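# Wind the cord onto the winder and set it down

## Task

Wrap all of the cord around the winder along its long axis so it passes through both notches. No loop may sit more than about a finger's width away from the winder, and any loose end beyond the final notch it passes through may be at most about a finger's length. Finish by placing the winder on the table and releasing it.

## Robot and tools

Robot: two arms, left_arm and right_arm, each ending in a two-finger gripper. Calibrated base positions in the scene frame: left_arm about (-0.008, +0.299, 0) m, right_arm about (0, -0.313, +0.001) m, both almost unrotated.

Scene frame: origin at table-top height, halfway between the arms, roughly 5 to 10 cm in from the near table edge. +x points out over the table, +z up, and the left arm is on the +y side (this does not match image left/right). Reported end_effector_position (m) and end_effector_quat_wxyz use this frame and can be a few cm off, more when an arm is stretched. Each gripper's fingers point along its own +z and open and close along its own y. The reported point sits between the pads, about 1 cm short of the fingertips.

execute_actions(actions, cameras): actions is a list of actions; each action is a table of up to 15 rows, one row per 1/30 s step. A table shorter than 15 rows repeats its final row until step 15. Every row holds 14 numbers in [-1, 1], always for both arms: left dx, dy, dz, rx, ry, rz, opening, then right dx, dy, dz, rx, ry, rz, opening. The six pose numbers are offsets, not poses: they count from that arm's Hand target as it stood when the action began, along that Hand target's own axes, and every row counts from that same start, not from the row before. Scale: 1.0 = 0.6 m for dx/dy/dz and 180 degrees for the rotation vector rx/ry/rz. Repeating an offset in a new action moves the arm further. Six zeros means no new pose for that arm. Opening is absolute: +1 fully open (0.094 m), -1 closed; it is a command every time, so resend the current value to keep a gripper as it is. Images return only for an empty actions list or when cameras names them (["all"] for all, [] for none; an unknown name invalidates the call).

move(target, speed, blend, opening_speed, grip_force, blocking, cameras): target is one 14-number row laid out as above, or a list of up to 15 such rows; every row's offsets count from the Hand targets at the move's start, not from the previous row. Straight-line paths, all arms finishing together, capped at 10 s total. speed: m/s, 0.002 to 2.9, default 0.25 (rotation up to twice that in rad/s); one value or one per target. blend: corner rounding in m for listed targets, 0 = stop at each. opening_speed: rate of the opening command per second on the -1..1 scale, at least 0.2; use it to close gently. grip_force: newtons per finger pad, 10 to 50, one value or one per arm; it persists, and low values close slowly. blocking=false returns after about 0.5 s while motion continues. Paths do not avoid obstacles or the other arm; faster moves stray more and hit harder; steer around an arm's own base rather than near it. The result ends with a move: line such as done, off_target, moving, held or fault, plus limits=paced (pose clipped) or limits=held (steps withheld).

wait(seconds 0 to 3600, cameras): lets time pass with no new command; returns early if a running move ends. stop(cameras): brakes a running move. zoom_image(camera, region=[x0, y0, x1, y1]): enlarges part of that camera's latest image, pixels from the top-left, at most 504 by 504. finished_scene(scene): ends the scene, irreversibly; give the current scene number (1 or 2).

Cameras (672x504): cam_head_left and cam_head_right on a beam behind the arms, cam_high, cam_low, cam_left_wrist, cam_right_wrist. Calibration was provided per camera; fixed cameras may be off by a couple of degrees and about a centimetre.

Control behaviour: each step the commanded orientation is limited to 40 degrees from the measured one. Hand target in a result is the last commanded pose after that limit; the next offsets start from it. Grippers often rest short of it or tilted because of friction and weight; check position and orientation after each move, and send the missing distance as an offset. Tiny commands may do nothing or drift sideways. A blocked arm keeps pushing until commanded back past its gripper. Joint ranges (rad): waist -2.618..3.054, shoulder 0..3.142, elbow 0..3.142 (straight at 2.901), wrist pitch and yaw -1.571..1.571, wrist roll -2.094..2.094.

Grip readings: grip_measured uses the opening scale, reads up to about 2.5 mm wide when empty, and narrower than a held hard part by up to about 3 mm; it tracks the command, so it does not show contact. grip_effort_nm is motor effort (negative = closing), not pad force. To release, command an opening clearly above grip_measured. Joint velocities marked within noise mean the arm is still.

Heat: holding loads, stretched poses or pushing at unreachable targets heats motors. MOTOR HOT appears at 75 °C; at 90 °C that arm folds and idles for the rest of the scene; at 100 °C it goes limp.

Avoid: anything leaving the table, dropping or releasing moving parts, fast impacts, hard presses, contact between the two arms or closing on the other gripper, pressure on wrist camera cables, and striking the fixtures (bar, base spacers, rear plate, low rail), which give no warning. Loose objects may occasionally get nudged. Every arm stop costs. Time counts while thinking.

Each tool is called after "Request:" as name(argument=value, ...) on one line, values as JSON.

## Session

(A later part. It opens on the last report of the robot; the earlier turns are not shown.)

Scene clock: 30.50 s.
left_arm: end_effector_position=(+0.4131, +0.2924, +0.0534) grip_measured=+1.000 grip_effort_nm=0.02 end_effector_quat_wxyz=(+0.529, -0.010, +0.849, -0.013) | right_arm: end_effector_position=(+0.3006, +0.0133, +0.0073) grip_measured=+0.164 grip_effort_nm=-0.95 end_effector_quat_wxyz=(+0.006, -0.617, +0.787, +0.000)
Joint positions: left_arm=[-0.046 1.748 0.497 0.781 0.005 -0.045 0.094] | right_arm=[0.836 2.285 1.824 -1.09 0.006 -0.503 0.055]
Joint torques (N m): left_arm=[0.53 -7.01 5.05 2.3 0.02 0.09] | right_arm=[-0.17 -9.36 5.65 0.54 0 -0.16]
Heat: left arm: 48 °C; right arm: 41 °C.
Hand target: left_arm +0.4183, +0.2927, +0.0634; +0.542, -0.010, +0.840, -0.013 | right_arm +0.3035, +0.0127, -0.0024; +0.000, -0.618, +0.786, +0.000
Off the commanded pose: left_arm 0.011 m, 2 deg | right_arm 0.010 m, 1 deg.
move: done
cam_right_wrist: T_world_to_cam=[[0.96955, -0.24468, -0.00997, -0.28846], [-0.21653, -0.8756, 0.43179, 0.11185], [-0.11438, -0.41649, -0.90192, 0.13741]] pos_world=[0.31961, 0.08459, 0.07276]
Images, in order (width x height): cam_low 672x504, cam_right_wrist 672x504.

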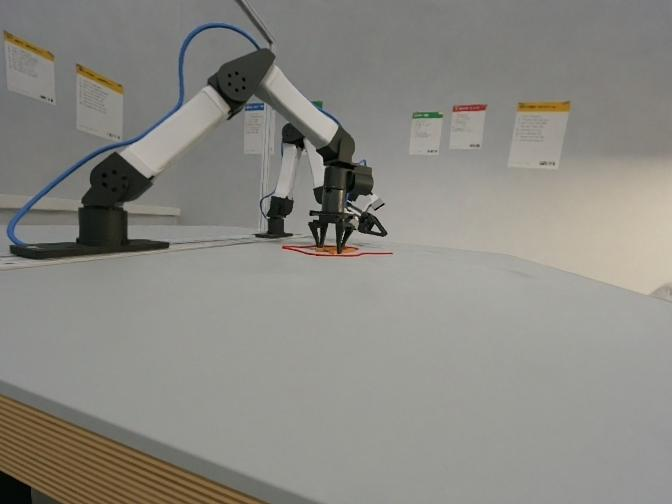

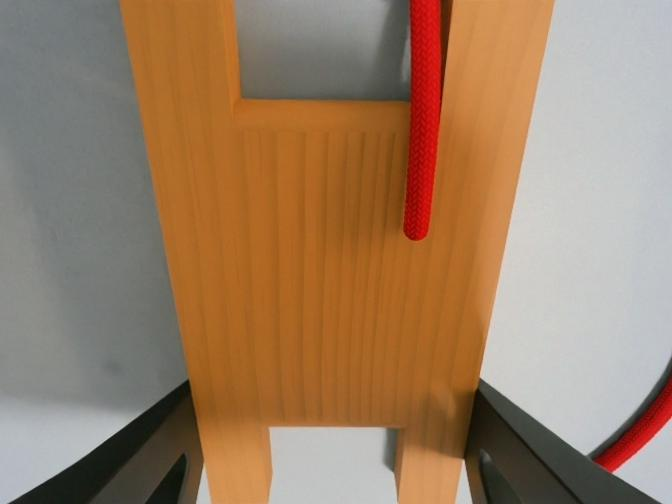

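Request:
move(target=[[0,0,0,0,0,0,-0.1, 0,0,-0.0667,0,0,0,0.12],[-0.0090,-0.3242,-0.2267,0.4310,0.2876,-0.2772,-0.1, 0.0377,0.0655,-0.2040,0,0,0.4239,0.12]], speed=[0.15,0.4], blend=[0.02,0], cameras=["all"])

Scene clock: 38.83 s.
left_arm: end_effector_position=(+0.2977, +0.1023, +0.1309) grip_measured=-0.098 grip_effort_nm=-0.08 end_effector_quat_wxyz=(-0.018, +0.009, +0.723, -0.691) | right_arm: end_effector_position=(+0.2610, -0.0039, +0.1056) grip_measured=+0.161 grip_effort_nm=-1.04 end_effector_quat_wxyz=(-0.010, -0.003, +1.000, -0.013)
Joint positions: left_arm=[-0.102 1.831 0.796 0.209 1.524 -0.773 0.042] | right_arm=[0.88 2.124 1.953 -1.426 0.006 0.866 0.055]
Joint torques (N m): left_arm=[-0.03 -6.86 4.08 1.65 0.49 0.06] | right_arm=[1.16 -12.41 6.72 0.19 0.06 0.1]
Motor temperatures (°C): left_arm=[25 36 41 48 25 25 28] | right_arm=[22 43 36 40 26 30 29]
Heat: left arm: 48 °C; right arm: 43 °C.
Hand target: left_arm +0.2969, +0.1000, +0.1308; +0.000, +0.001, +0.707, -0.707 | right_arm +0.2600, -0.0001, +0.1200; +0.000, -0.001, +1.000, +0.000
Off the commanded pose: left_arm 0.002 m, 3 deg | right_arm 0.015 m, 2 deg.
move: off_target (left_arm, right_arm); blend cut to 0 m at target 1
cam_left_wrist: T_world_to_cam=[[0.03967, -0.03422, 0.99863, -0.13951], [-0.90192, 0.42893, 0.05052, 0.25762], [-0.43007, -0.90269, -0.01385, 0.3085]] pos_world=[0.37056, 0.1632, 0.13058]
cam_right_wrist: T_world_to_cam=[[-0.00087, -0.99996, 0.00884, -0.00497], [-0.88878, 0.00482, 0.45831, 0.22175], [-0.45833, -0.00746, -0.88875, 0.30441]] pos_world=[0.33661, -0.00377, 0.16896]

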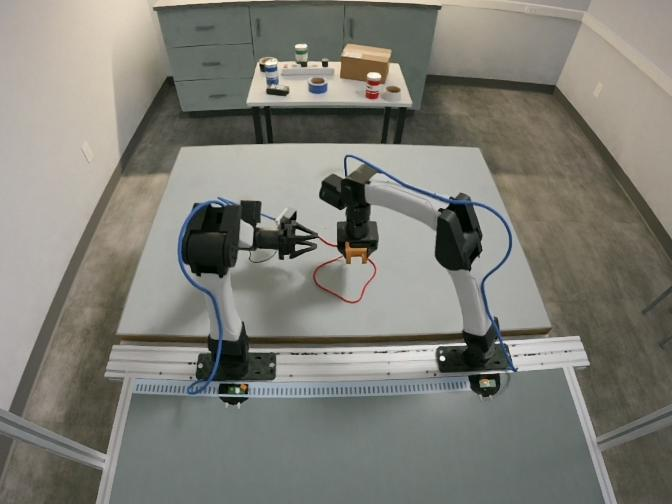

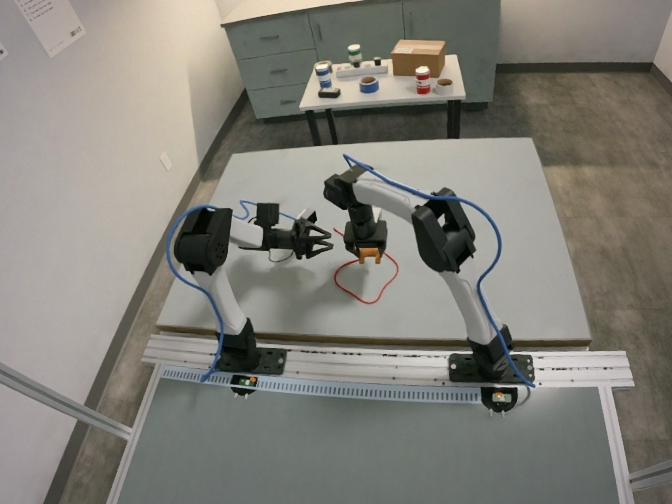

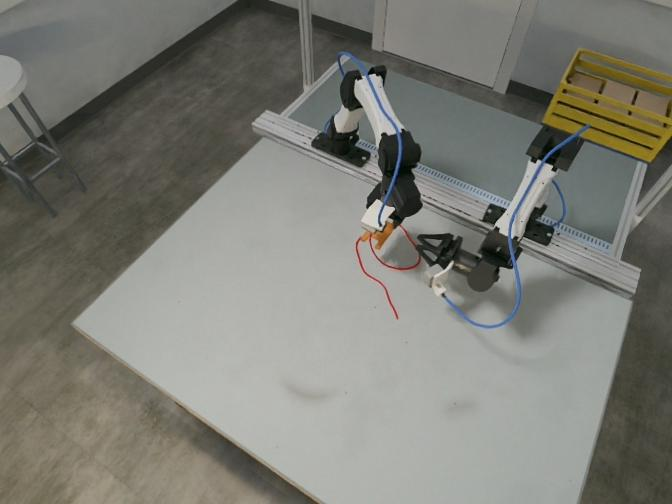

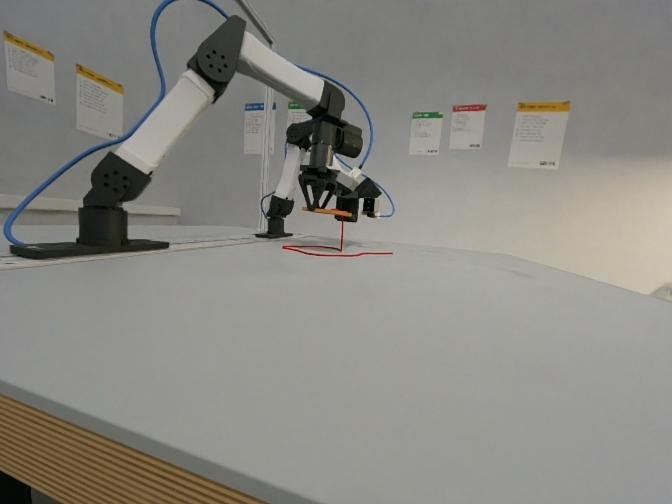

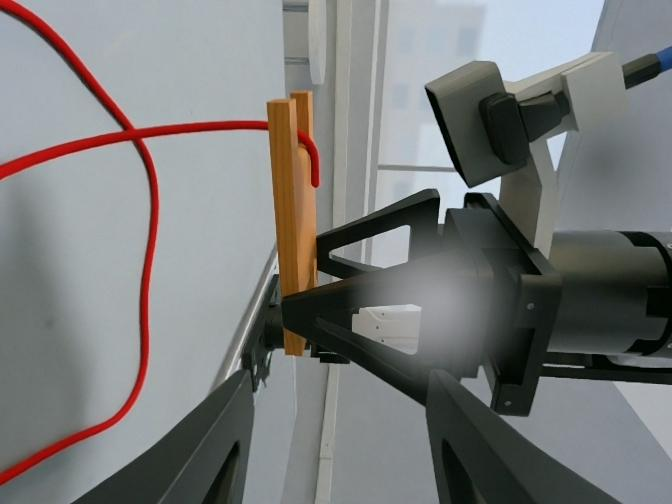

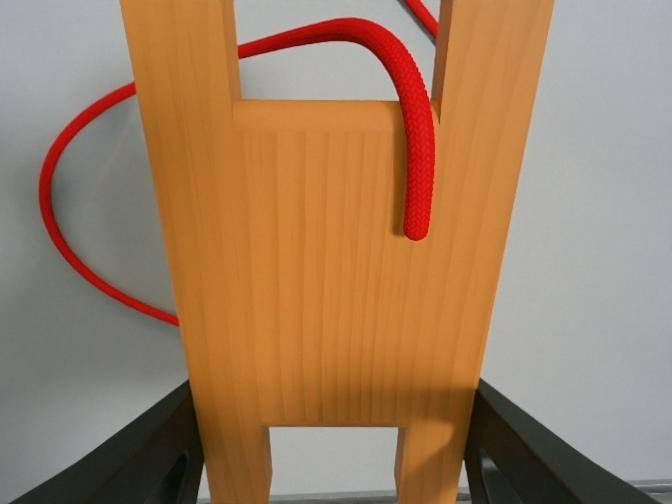

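Request:
move(target=[-0.0152,0.0297,0.07,0.0191,-0.0064,0,-0.1, 0,0,0,0,0,0,0.12], speed=0.15, cameras=["cam_left_wrist","cam_low","cam_high"])

Request:
zoom_image(camera="cam_low", region=[270, 120, 410, 250])

Request:
zoom_image(camera="cam_high", region=[340, 180, 460, 280])

Scene clock: 44.33 s.
left_arm: end_effector_position=(+0.3071, +0.0597, +0.1072) grip_measured=-0.098 grip_effort_nm=-0.08 end_effector_quat_wxyz=(-0.018, -0.029, +0.709, -0.705) | right_arm: end_effector_position=(+0.2610, -0.0039, +0.1056) grip_measured=+0.161 grip_effort_nm=-1.05 end_effector_quat_wxyz=(-0.010, -0.003, +1.000, -0.013)
Joint positions: left_arm=[-0.236 2.116 0.667 1.463 1.351 -1.665 0.042] | right_arm=[0.88 2.124 1.953 -1.426 0.006 0.866 0.055]
Joint torques (N m): left_arm=[-0.02 -6.74 2.74 2.72 -0.04 0.08] | right_arm=[0.98 -12.48 6.65 0.19 0.03 0.11]
Heat: left arm: 47 °C; right arm: 45 °C.
Hand target: left_arm +0.3060, +0.0581, +0.1129; +0.007, -0.007, +0.685, -0.728 | right_arm +0.2600, -0.0001, +0.1200; +0.000, -0.001, +1.000, +0.000
Off the commanded pose: left_arm 0.006 m, 5 deg | right_arm 0.015 m, 2 deg.
joint sent to its limit (left arm) — joint 4 (wrist pitch), upper limit. The joint targets are off in orientation, not in position.
move: off_target (left_arm)
cam_left_wrist: T_world_to_cam=[[0.09324, 0.00689, 0.99562, -0.13634], [-0.92087, 0.38081, 0.08361, 0.29069], [-0.37856, -0.92463, 0.04185, 0.2533]] pos_world=[0.37629, 0.12445, 0.10084]
Images, in order (width x height): cam_high 672x504, cam_low 672x504, cam_left_wrist 672x504.

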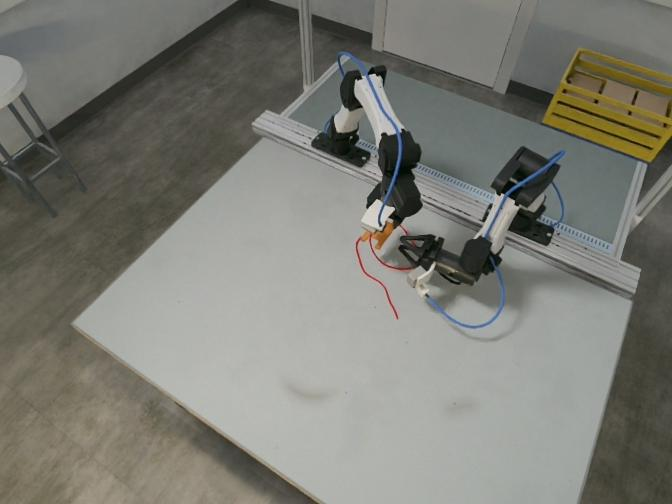

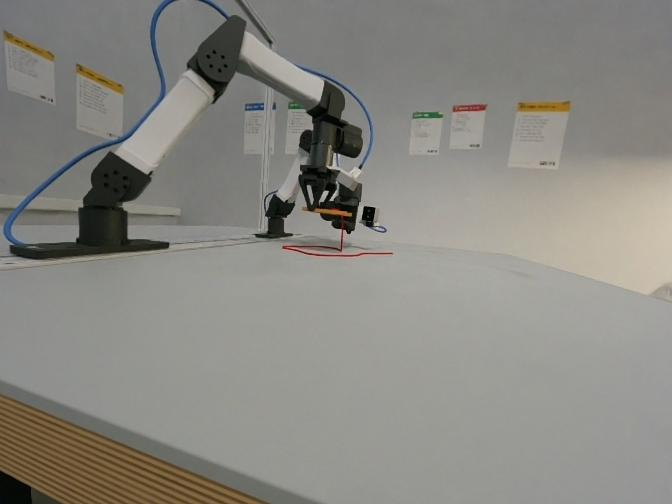

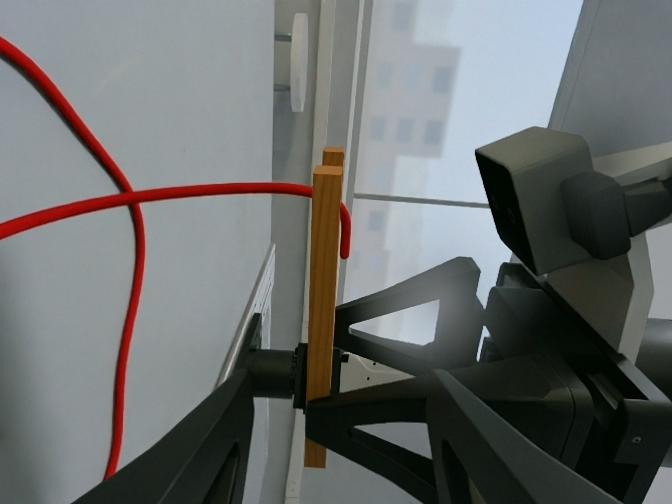

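Scaled by 3.600 from the camera's image (finer frame: 960x720).

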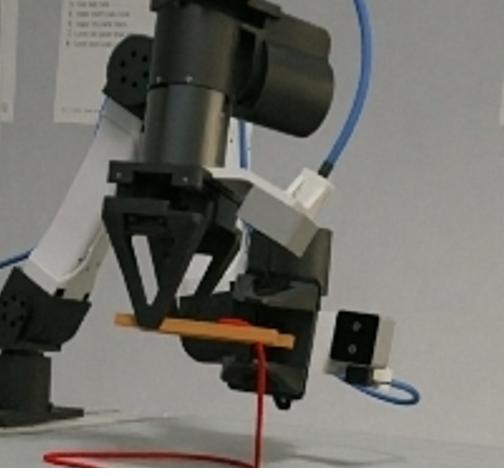

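Scaled by 4.200 from the camera's image (finer frame: 960x720).

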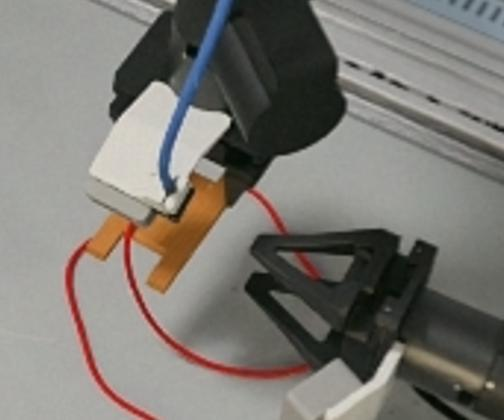

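Request:
move(target=[[0.0067,0.0075,-0.0006,0,0,0.0148,-0.1, 0,0,0,0,0,0,0.12],[0.0082,0.0102,0.0777,0,0,0.0148,-0.1, 0,0,0,0,0,0,0.12]], speed=0.1, cameras=["cam_left_wrist","cam_right_wrist","cam_low","cam_high"])

Request:
zoom_image(camera="cam_low", region=[270, 120, 410, 250])

Request:
zoom_image(camera="cam_high", region=[340, 180, 460, 280])

Scene clock: 47.93 s.
left_arm: end_effector_position=(+0.2973, +0.0146, +0.0968) grip_measured=-0.098 grip_effort_nm=-0.08 end_effector_quat_wxyz=(-0.010, -0.021, +0.711, -0.703) | right_arm: end_effector_position=(+0.2597, -0.0055, +0.1057) grip_measured=+0.161 grip_effort_nm=-1.05 end_effector_quat_wxyz=(-0.013, -0.003, +1.000, -0.016)
Joint positions: left_arm=[-0.379 2.153 0.682 1.463 1.21 -1.621 0.042] | right_arm=[0.88 2.124 1.953 -1.434 0.006 0.866 0.055]
Joint torques (N m): left_arm=[0.02 -6.99 4.67 2.81 -0.07 0.07] | right_arm=[0.9 -12.59 6.69 0.27 0.06 0.1]
Heat: left arm: 47 °C; right arm: 47 °C.
Hand target: left_arm +0.3019, +0.0110, +0.1097; +0.024, +0.009, +0.685, -0.728 | right_arm +0.2601, +0.0000, +0.1200; +0.000, -0.001, +1.000, +0.000
Off the commanded pose: left_arm 0.014 m, 7 deg | right_arm 0.015 m, 2 deg.
joint sent to its limit (left arm) — joint 4 (wrist pitch), upper limit. The joint targets still meet the commanded pose.
move: off_target (left_arm)
cam_left_wrist: T_world_to_cam=[[0.07049, 0.0005, 0.99751, -0.11809], [-0.9218, 0.3822, 0.06495, 0.30182], [-0.38122, -0.92408, 0.0274, 0.21054]] pos_world=[0.3668, 0.07926, 0.09242]
cam_right_wrist: T_world_to_cam=[[-0.00076, -0.99989, 0.01488, -0.00711], [-0.8864, 0.00756, 0.46285, 0.21956], [-0.46291, -0.01284, -0.88631, 0.30482]] pos_world=[0.33572, -0.00486, 0.16865]
Images, in order (width x height): cam_high 672x504, cam_low 672x504, cam_left_wrist 672x504, cam_right_wrist 672x504.

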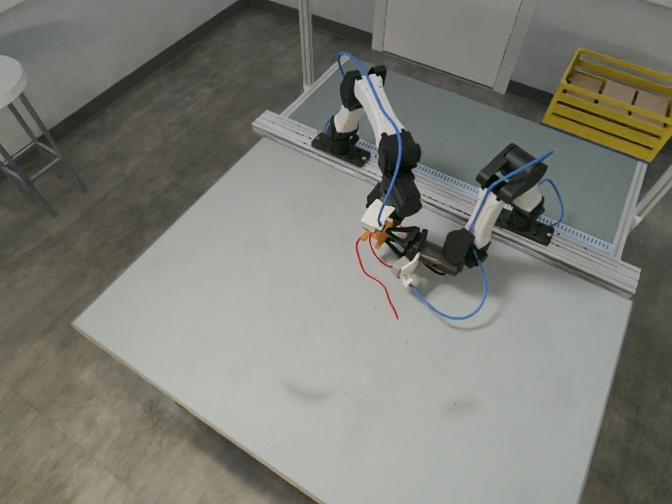

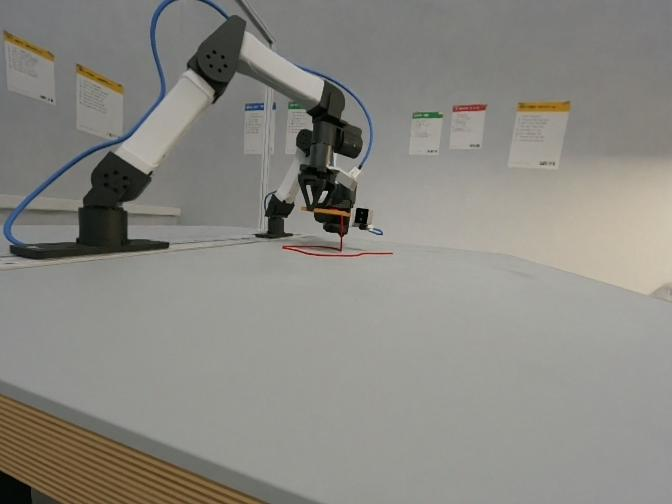

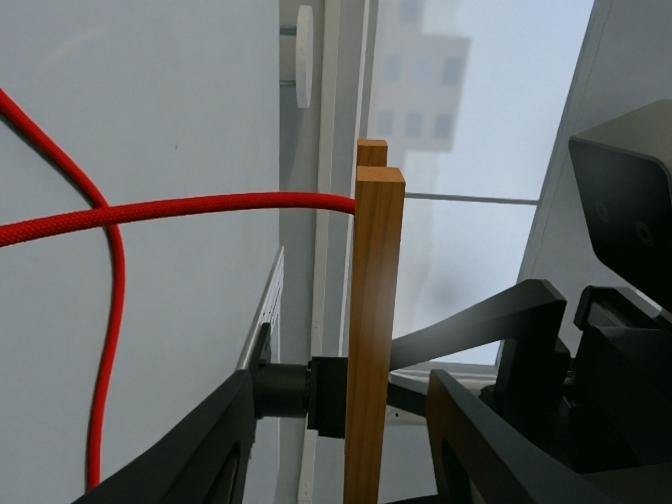

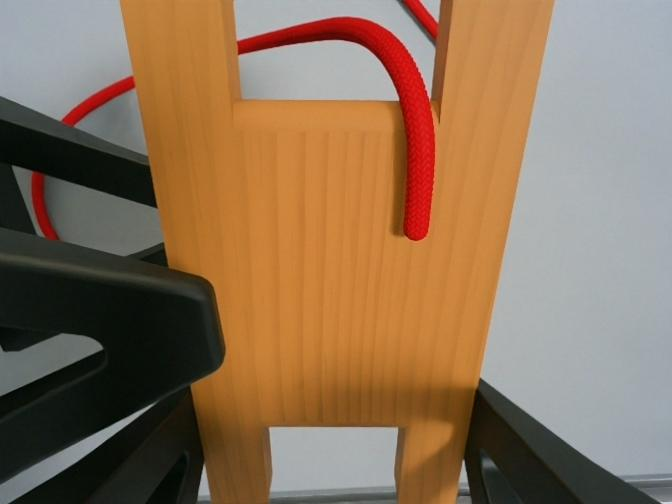

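Scaled by 3.600 from the camera's image (finer frame: 960x720).

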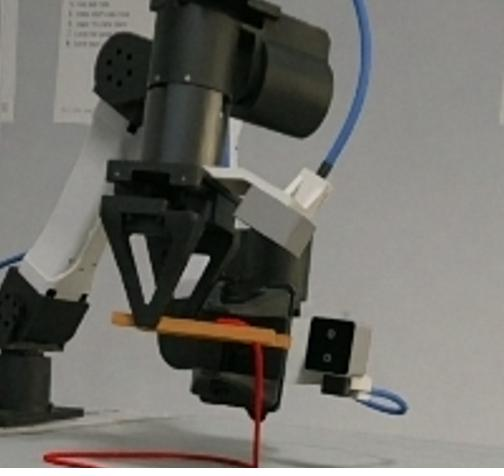

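Scaled by 4.200 from the camera's image (finer frame: 960x720).

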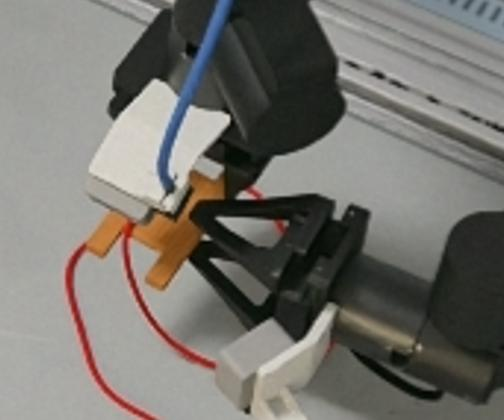

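Request:
move(target=[-0.0005,-0.01,0.0006,0,0,0,-0.1, 0,0,0,0,0,0,0.12], speed=0.1, cameras=["cam_left_wrist"])

Scene clock: 49.83 s.
left_arm: end_effector_position=(+0.2975, +0.0146, +0.0968) grip_measured=-0.098 grip_effort_nm=-0.08 end_effector_quat_wxyz=(-0.013, -0.025, +0.711, -0.703) | right_arm: end_effector_position=(+0.2597, -0.0055, +0.1057) grip_measured=+0.161 grip_effort_nm=-1.05 end_effector_quat_wxyz=(-0.013, -0.003, +1.000, -0.016)
Joint positions: left_arm=[-0.379 2.153 0.682 1.463 1.209 -1.631 0.042] | right_arm=[0.88 2.124 1.953 -1.434 0.006 0.866 0.055]
Joint torques (N m): left_arm=[-0.02 -8.55 4.57 2.83 -0.08 0.05] | right_arm=[0.91 -12.29 6.63 0.28 0.04 0.07]
Heat: left arm: 47 °C; right arm: 47 °C.
Hand target: left_arm +0.3019, +0.0110, +0.1157; +0.024, +0.009, +0.685, -0.728 | right_arm +0.2601, +0.0000, +0.1200; +0.000, -0.001, +1.000, +0.000
Off the commanded pose: left_arm 0.020 m, 7 deg | right_arm 0.015 m, 2 deg.
joint sent to its limit (left arm) — joint 4 (wrist pitch), upper limit. The joint targets still meet the commanded pose.
move: off_target (left_arm)
cam_left_wrist: T_world_to_cam=[[0.08036, 0.00078, 0.99677, -0.12098], [-0.92159, 0.38105, 0.074, 0.3011], [-0.37976, -0.92455, 0.03134, 0.20983]] pos_world=[0.3669, 0.07936, 0.09173]

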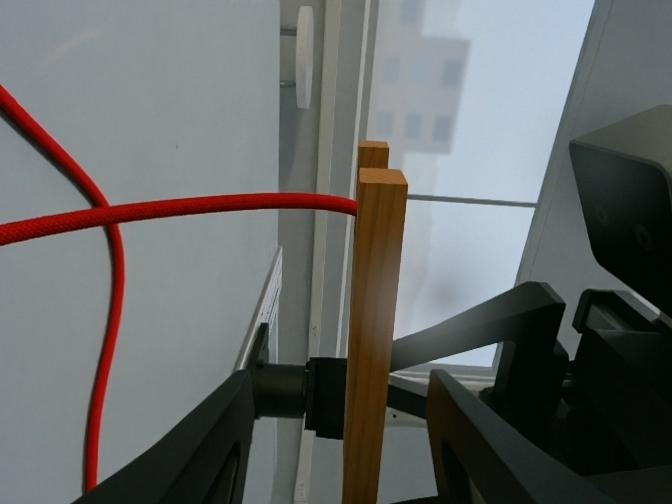

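Request:
move(target=[-0.0006,-0.0133,0.0008,0,0,0,-0.1, 0,0,0,0,0,0,0.12], speed=0.1, cameras=["cam_left_wrist"])

Scene clock: 50.87 s.
left_arm: end_effector_position=(+0.2977, +0.0146, +0.0968) grip_measured=-0.098 grip_effort_nm=-0.08 end_effector_quat_wxyz=(-0.020, -0.032, +0.711, -0.702) | right_arm: end_effector_position=(+0.2597, -0.0055, +0.1057) grip_measured=+0.161 grip_effort_nm=-1.04 end_effector_quat_wxyz=(-0.013, -0.003, +1.000, -0.016)
Joint positions: left_arm=[-0.379 2.153 0.682 1.463 1.207 -1.65 0.042] | right_arm=[0.88 2.124 1.953 -1.434 0.006 0.866 0.055]
Joint torques (N m): left_arm=[-0.01 -10.66 4.46 2.82 -0.08 0.09] | right_arm=[0.92 -12.34 6.76 0.27 0.08 0.11]
Heat: left arm: 48 °C; right arm: 47 °C.
Hand target: left_arm +0.3019, +0.0110, +0.1237; +0.024, +0.009, +0.685, -0.728 | right_arm +0.2601, +0.0000, +0.1200; +0.000, -0.001, +1.000, +0.000
Off the commanded pose: left_arm 0.027 m, 8 deg | right_arm 0.015 m, 2 deg.
joint sent to its limit (left arm) — joint 4 (wrist pitch), upper limit. The joint targets still meet the commanded pose.
move: off_target (left_arm)
cam_left_wrist: T_world_to_cam=[[0.09892, 0.00116, 0.99509, -0.12638], [-0.92056, 0.37983, 0.09107, 0.29933], [-0.37786, -0.92506, 0.03864, 0.20864]] pos_world=[0.36689, 0.07946, 0.09044]

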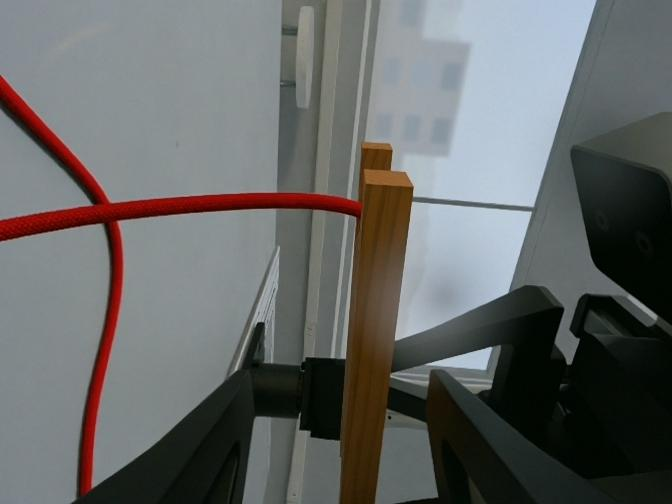

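Request:
zoom_image(camera="cam_left_wrist", region=[336, 250, 672, 504])

Request:
execute_actions(actions=[], cameras=["cam_high","cam_right_wrist","cam_low","cam_head_left"])

Request:
zoom_image(camera="cam_high", region=[360, 195, 430, 255])

Request:
zoom_image(camera="cam_head_left", region=[270, 200, 400, 290])

Scaled by 1.500 from the camera's image (finer frame: 960x720).

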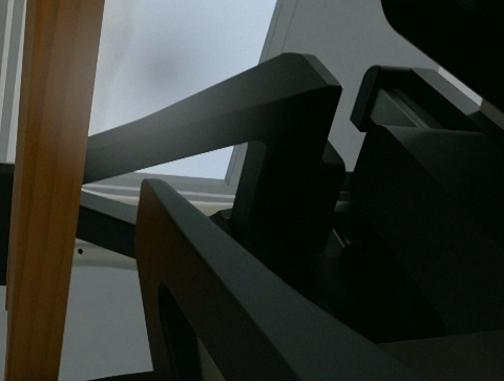

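Scene clock: 51.47 s.
left_arm: end_effector_position=(+0.2978, +0.0146, +0.0968) grip_measured=-0.098 grip_effort_nm=-0.08 end_effector_quat_wxyz=(-0.020, -0.032, +0.711, -0.702) | right_arm: end_effector_position=(+0.2597, -0.0055, +0.1057) grip_measured=+0.161 grip_effort_nm=-1.05 end_effector_quat_wxyz=(-0.013, -0.003, +1.000, -0.016)
Joint positions: left_arm=[-0.379 2.153 0.682 1.463 1.207 -1.651 0.042] | right_arm=[0.88 2.124 1.953 -1.434 0.006 0.866 0.055]
Joint velocities: within noise
Joint torques (N m): left_arm=[-0.01 -10.66 4.45 2.82 -0.06 0.05] | right_arm=[0.96 -12.34 6.69 0.25 0.02 0.06]
Motor temperatures (°C): left_arm=[25 36 40 48 25 25 27] | right_arm=[22 48 37 39 26 30 29]
Heat: left arm: 48 °C; right arm: 48 °C.
Hand target: left_arm +0.3020, +0.0110, +0.1237; +0.024, +0.009, +0.685, -0.728 | right_arm +0.2601, +0.0000, +0.1200; +0.000, -0.001, +1.000, +0.000
Tool commands: left_gripper/opening=-0.1 right_gripper/opening=+0.12
Off the commanded pose: left_arm 0.027 m, 8 deg | right_arm 0.015 m, 2 deg.
camera_calibration:
cam_right_wrist: T_world_to_cam=[[-0.00076, -0.99989, 0.01488, -0.00711], [-0.8864, 0.00756, 0.46285, 0.21956], [-0.46291, -0.01284, -0.88631, 0.30482]] pos_world=[0.33572, -0.00486, 0.16865]
Images, in order (width x height): cam_head_left 672x504, cam_high 672x504, cam_low 672x504, cam_right_wrist 672x504.

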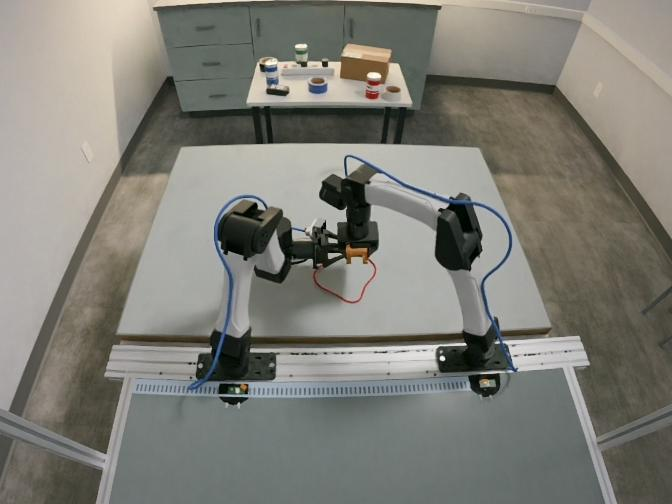

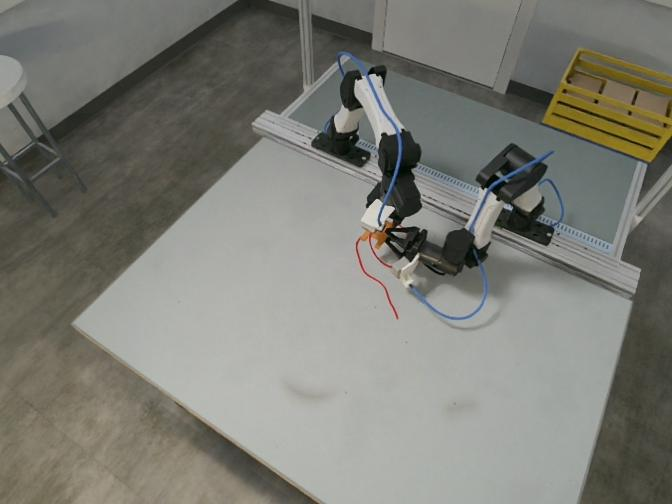

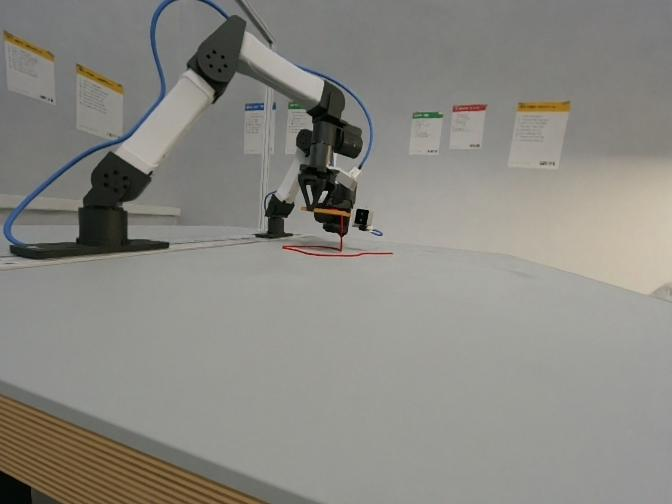

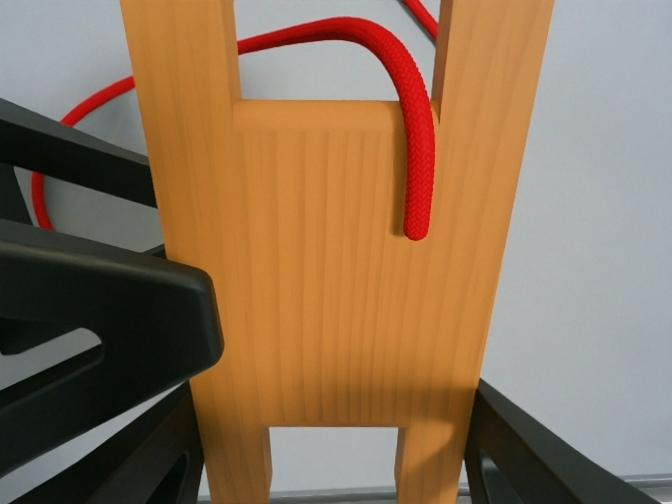

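Scaled by 7.200 from the camera's image (finer frame: 960x720).

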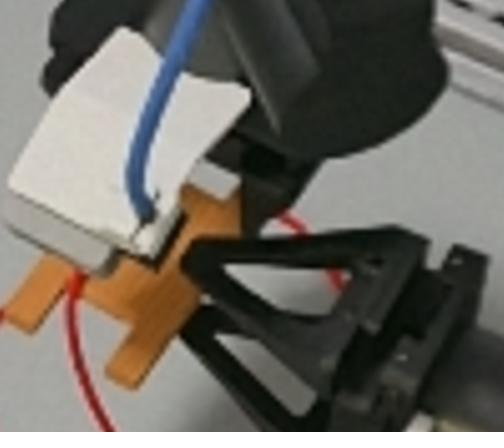

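Scaled by 3.877 from the camera's image (finer frame: 960x720).

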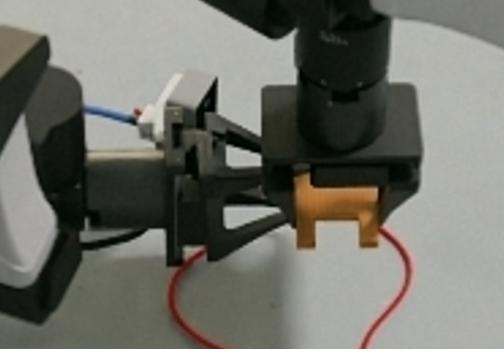

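Request:
move(target=[[-0.0009,0.0020,-0.0502,0,0,0.016,-0.1, 0,0,0,0,0,0,0.12],[0.0006,0.0120,-0.0007,0,0,0.016,-0.1, 0,0,0,0,0,0,0.12]], speed=0.12, cameras=["cam_left_wrist","cam_right_wrist"])

Scene clock: 55.17 s.
left_arm: end_effector_position=(+0.2973, +0.0147, +0.0993) grip_measured=-0.098 grip_effort_nm=-0.08 end_effector_quat_wxyz=(-0.002, -0.014, +0.711, -0.703) | right_arm: end_effector_position=(+0.2588, -0.0065, +0.1058) grip_measured=+0.161 grip_effort_nm=-1.04 end_effector_quat_wxyz=(-0.014, -0.003, +1.000, -0.018)
Joint positions: left_arm=[-0.379 2.145 0.68 1.463 1.208 -1.607 0.042] | right_arm=[0.88 2.124 1.953 -1.439 0.006 0.866 0.055]
Joint torques (N m): left_arm=[-0.01 -8.03 4.71 2.8 -0.08 0.27] | right_arm=[0.72 -12.4 6.75 0.32 0.08 0.1]
Heat: left arm: 48 °C; right arm: 49 °C.
Hand target: left_arm +0.3020, +0.0110, +0.1165; +0.043, +0.027, +0.685, -0.727 | right_arm +0.2600, -0.0001, +0.1200; +0.000, -0.001, +1.000, +0.000
Off the commanded pose: left_arm 0.018 m, 8 deg | right_arm 0.016 m, 3 deg.
joint sent to its limit (left arm) — joint 4 (wrist pitch), upper limit. The joint targets still meet the commanded pose.
move: off_target (left_arm)
cam_left_wrist: T_world_to_cam=[[0.04991, 0.00248, 0.99875, -0.1146], [-0.92356, 0.38078, 0.04521, 0.30408], [-0.38019, -0.92466, 0.02129, 0.21084]] pos_world=[0.36671, 0.07946, 0.09622]
cam_right_wrist: T_world_to_cam=[[-0.00105, -0.99982, 0.019, -0.0085], [-0.88483, 0.00978, 0.46581, 0.21803], [-0.46591, -0.01633, -0.88468, 0.30501]] pos_world=[0.33502, -0.00565, 0.16844]

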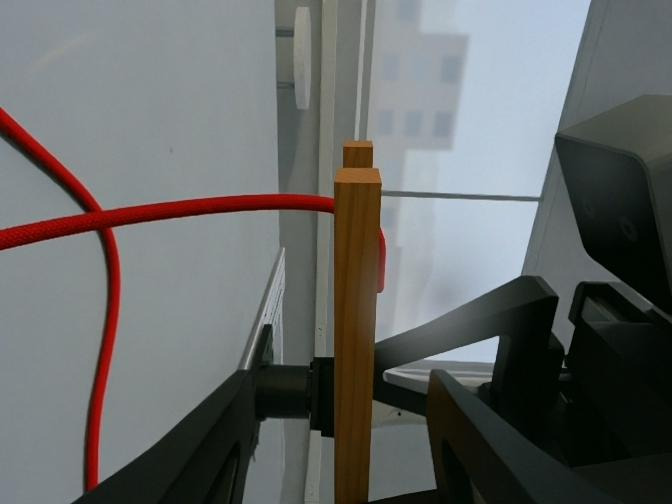

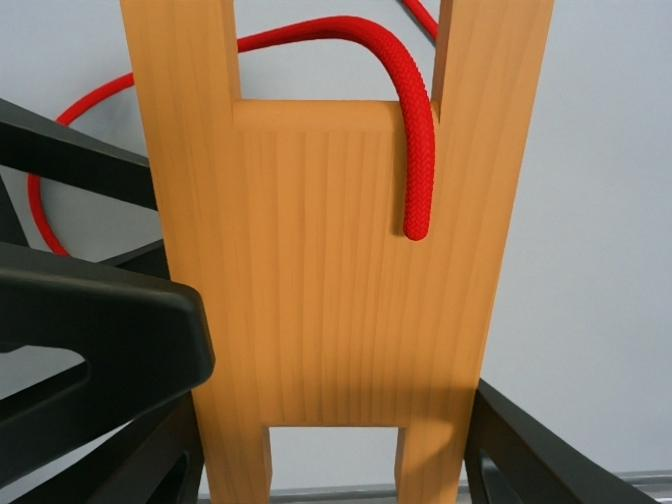

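Request:
move(target=[0,0,0,0,0,0,-0.8, 0,0,0,0,0,0,0.12], opening_speed=0.4, cameras=["cam_left_wrist","cam_right_wrist"])

Scene clock: 57.77 s.
left_arm: end_effector_position=(+0.2987, +0.0137, +0.1010) grip_measured=-0.795 grip_effort_nm=-0.17 end_effector_quat_wxyz=(+0.000, -0.011, +0.710, -0.704) | right_arm: end_effector_position=(+0.2592, -0.0068, +0.1058) grip_measured=+0.161 grip_effort_nm=-1.05 end_effector_quat_wxyz=(-0.013, -0.002, +1.000, -0.019)
Joint positions: left_arm=[-0.38 2.145 0.687 1.463 1.207 -1.607 0.01] | right_arm=[0.88 2.124 1.953 -1.439 0.008 0.868 0.055]
Joint torques (N m): left_arm=[0.06 -7.99 4.18 2.81 -0.08 0.27] | right_arm=[0.92 -12.44 6.67 0.3 0.04 0.08]
Heat: left arm: 48 °C; right arm: 49 °C.
Hand target: left_arm +0.3020, +0.0110, +0.1165; +0.043, +0.027, +0.685, -0.727 | right_arm +0.2600, -0.0001, +0.1200; +0.000, -0.001, +1.000, +0.000
Off the commanded pose: left_arm 0.016 m, 8 deg | right_arm 0.016 m, 3 deg.
joint sent to its limit (left arm) — joint 4 (wrist pitch), upper limit. The joint targets still meet the commanded pose.
move: done
cam_left_wrist: T_world_to_cam=[[0.04272, 0.00499, 0.99908, -0.11425], [-0.92367, 0.38134, 0.03759, 0.3065], [-0.3808, -0.92442, 0.0209, 0.21069]] pos_world=[0.36822, 0.07845, 0.09822]
cam_right_wrist: T_world_to_cam=[[-0.00286, -0.99978, 0.02081, -0.0085], [-0.8858, 0.01219, 0.4639, 0.21882], [-0.46405, -0.01711, -0.88564, 0.30473]] pos_world=[0.33522, -0.00596, 0.16855]

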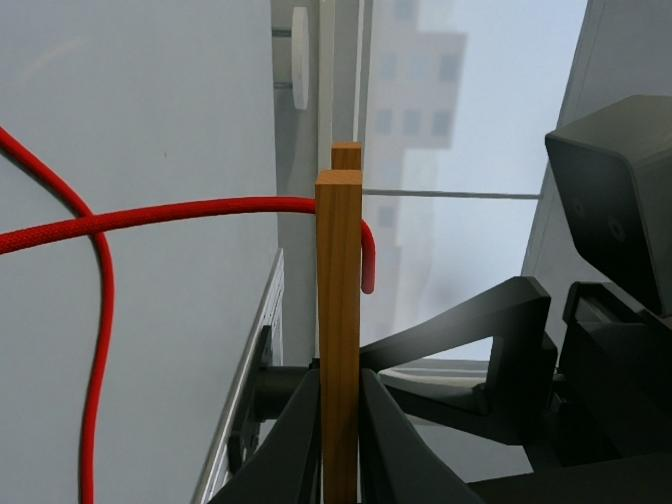

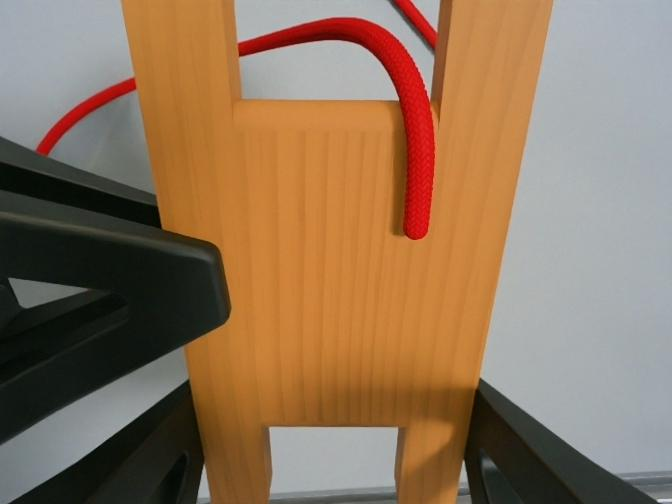

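Request:
move(target=[0,0,0,0,0,0,-0.92, 0,0,0,0,0,0,0.12], opening_speed=0.3, cameras=["cam_left_wrist"])

Scene clock: 69.70 s.
left_arm: end_effector_position=(+0.2987, +0.0137, +0.1010) grip_measured=-0.829 grip_effort_nm=-0.99 end_effector_quat_wxyz=(+0.000, -0.011, +0.710, -0.704) | right_arm: end_effector_position=(+0.2592, -0.0068, +0.1058) grip_measured=+0.161 grip_effort_nm=-1.04 end_effector_quat_wxyz=(-0.013, -0.002, +1.000, -0.019)
Joint positions: left_arm=[-0.38 2.145 0.687 1.463 1.207 -1.607 0.008] | right_arm=[0.88 2.124 1.953 -1.439 0.008 0.869 0.055]
Joint torques (N m): left_arm=[0.08 -8.02 4.23 2.81 -0.08 0.27] | right_arm=[1.02 -12.33 6.69 0.32 0.03 0.03]
Heat: left arm: 48 °C; right arm: 52 °C.
Hand target: left_arm +0.3020, +0.0110, +0.1165; +0.043, +0.027, +0.685, -0.727 | right_arm +0.2600, -0.0001, +0.1200; +0.000, -0.001, +1.000, +0.000
Off the commanded pose: left_arm 0.016 m, 8 deg | right_arm 0.016 m, 3 deg.
joint sent to its limit (left arm) — joint 4 (wrist pitch), upper limit. The joint targets still meet the commanded pose.
move: done
cam_left_wrist: T_world_to_cam=[[0.04272, 0.00499, 0.99908, -0.11425], [-0.92367, 0.38134, 0.03759, 0.3065], [-0.3808, -0.92442, 0.0209, 0.21069]] pos_world=[0.36822, 0.07845, 0.09822]

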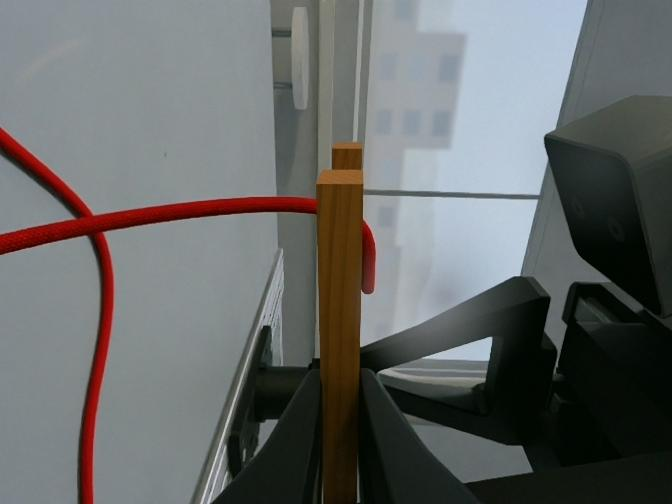

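Request:
move(target=[[0,0,0,0,0,0,-0.92, 0,0,0,0,0,0,0.5],[0,0,0,0,0,0,-0.92, 0,0,-0.1167,0,0,0,0.5],[0,0,0,0,0,0,-0.92, 0,-0.2333,-0.1667,-0.3849,-0.3849,-0.3849,0.5],[-0.0367,-0.4040,0.0193,-0.0189,0.0072,-0.0315,-0.92, 0,-0.2333,-0.1667,-0.3849,-0.3849,-0.3849,0.5]], speed=[0.1,0.15,0.35,0.3], blend=[0,0.02,0,0], cameras=["all"])

Scene clock: 79.00 s.
left_arm: end_effector_position=(+0.3031, +0.0107, +0.3346) grip_measured=-0.832 grip_effort_nm=-1.00 end_effector_quat_wxyz=(-0.031, -0.024, +0.714, -0.699) | right_arm: end_effector_position=(+0.2586, -0.1394, +0.2185) grip_measured=+0.498 grip_effort_nm=0.06 end_effector_quat_wxyz=(+0.494, -0.493, +0.512, +0.501)
Joint positions: left_arm=[-0.37 1.547 1.145 0.368 1.243 -1.633 0.008] | right_arm=[0.004 1.371 0.699 0.011 -1.56 -0.643 0.07]
Joint torques (N m): left_arm=[0.95 -9.52 9.05 1.81 0.01 0.24] | right_arm=[0.13 -3.47 6.02 1.32 -0.43 -0.18]
Heat: left arm: 48 °C; right arm: 50 °C.
Hand target: left_arm +0.3003, +0.0141, +0.3600; -0.001, +0.000, +0.707, -0.707 | right_arm +0.2603, -0.1400, +0.2201; +0.499, -0.500, +0.500, +0.500
Off the commanded pose: left_arm 0.026 m, 5 deg | right_arm 0.002 m, 2 deg.
joint sent to its limit (right arm) — joint 5 (wrist yaw), lower limit. The joint targets still meet the commanded pose.
move: off_target (left_arm)
cam_left_wrist: T_world_to_cam=[[0.10515, -0.00961, 0.99441, -0.36501], [-0.90953, 0.4034, 0.10007, 0.27756], [-0.40211, -0.91497, 0.03367, 0.20673]] pos_world=[0.37396, 0.07368, 0.32823]
cam_right_wrist: T_world_to_cam=[[0.99947, 0.00407, -0.0322, -0.2512], [-0.02694, -0.44909, -0.89308, 0.17778], [-0.0181, 0.89348, -0.44875, 0.31815]] pos_world=[0.26162, -0.20339, 0.29345]

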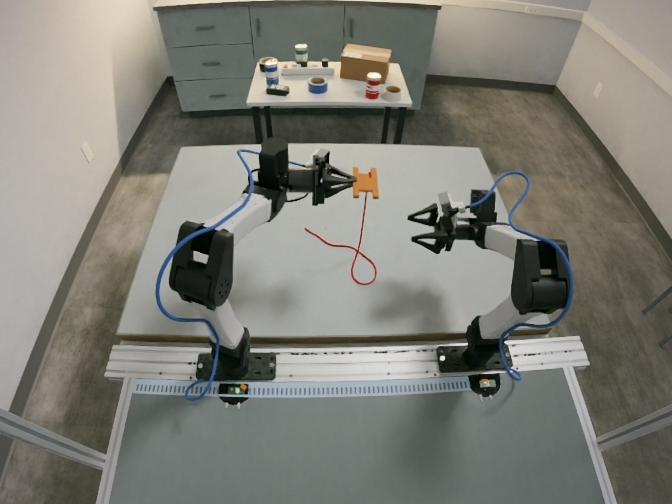

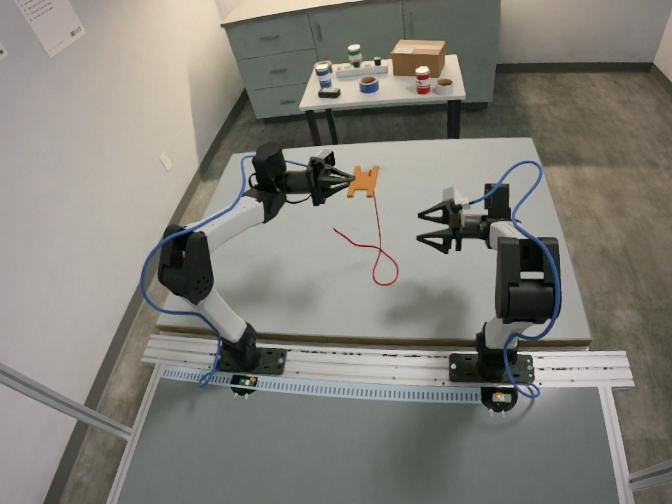

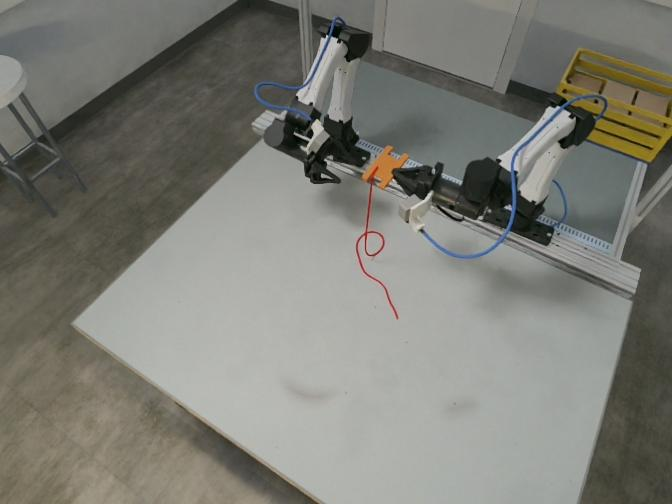

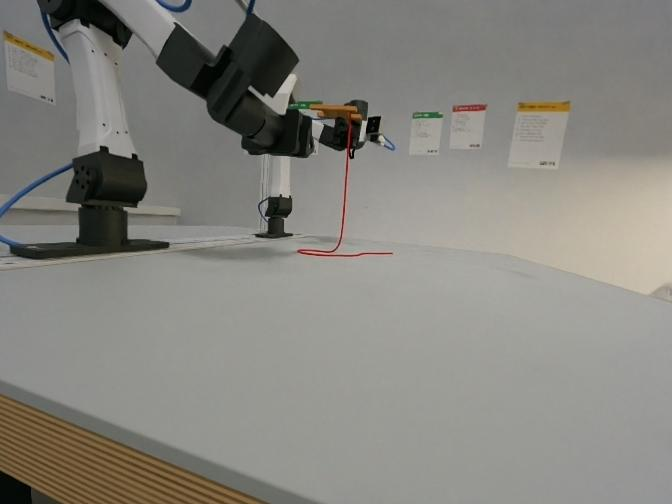

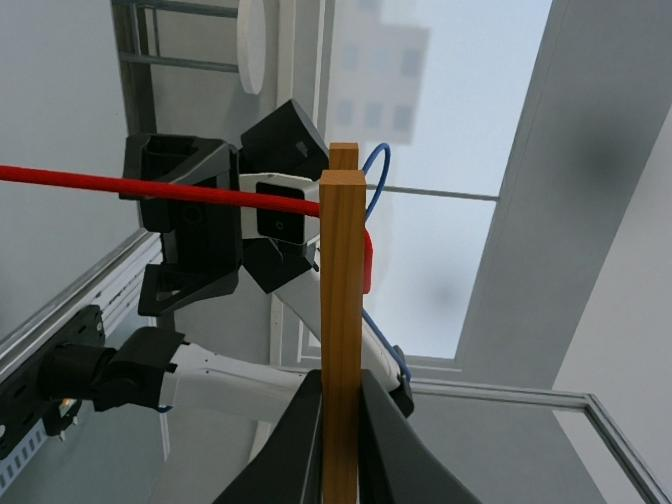

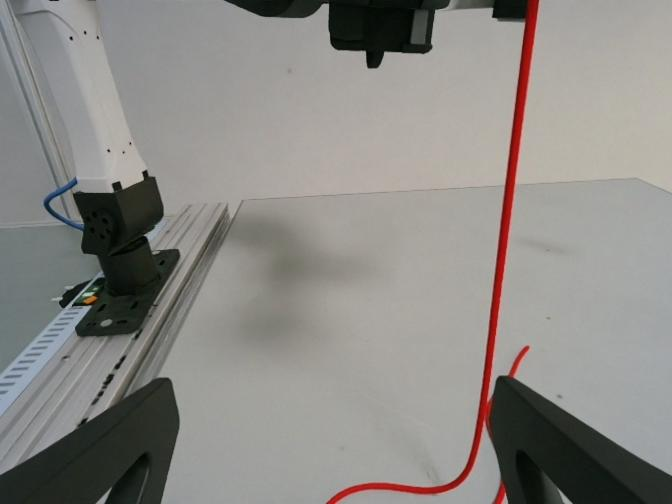

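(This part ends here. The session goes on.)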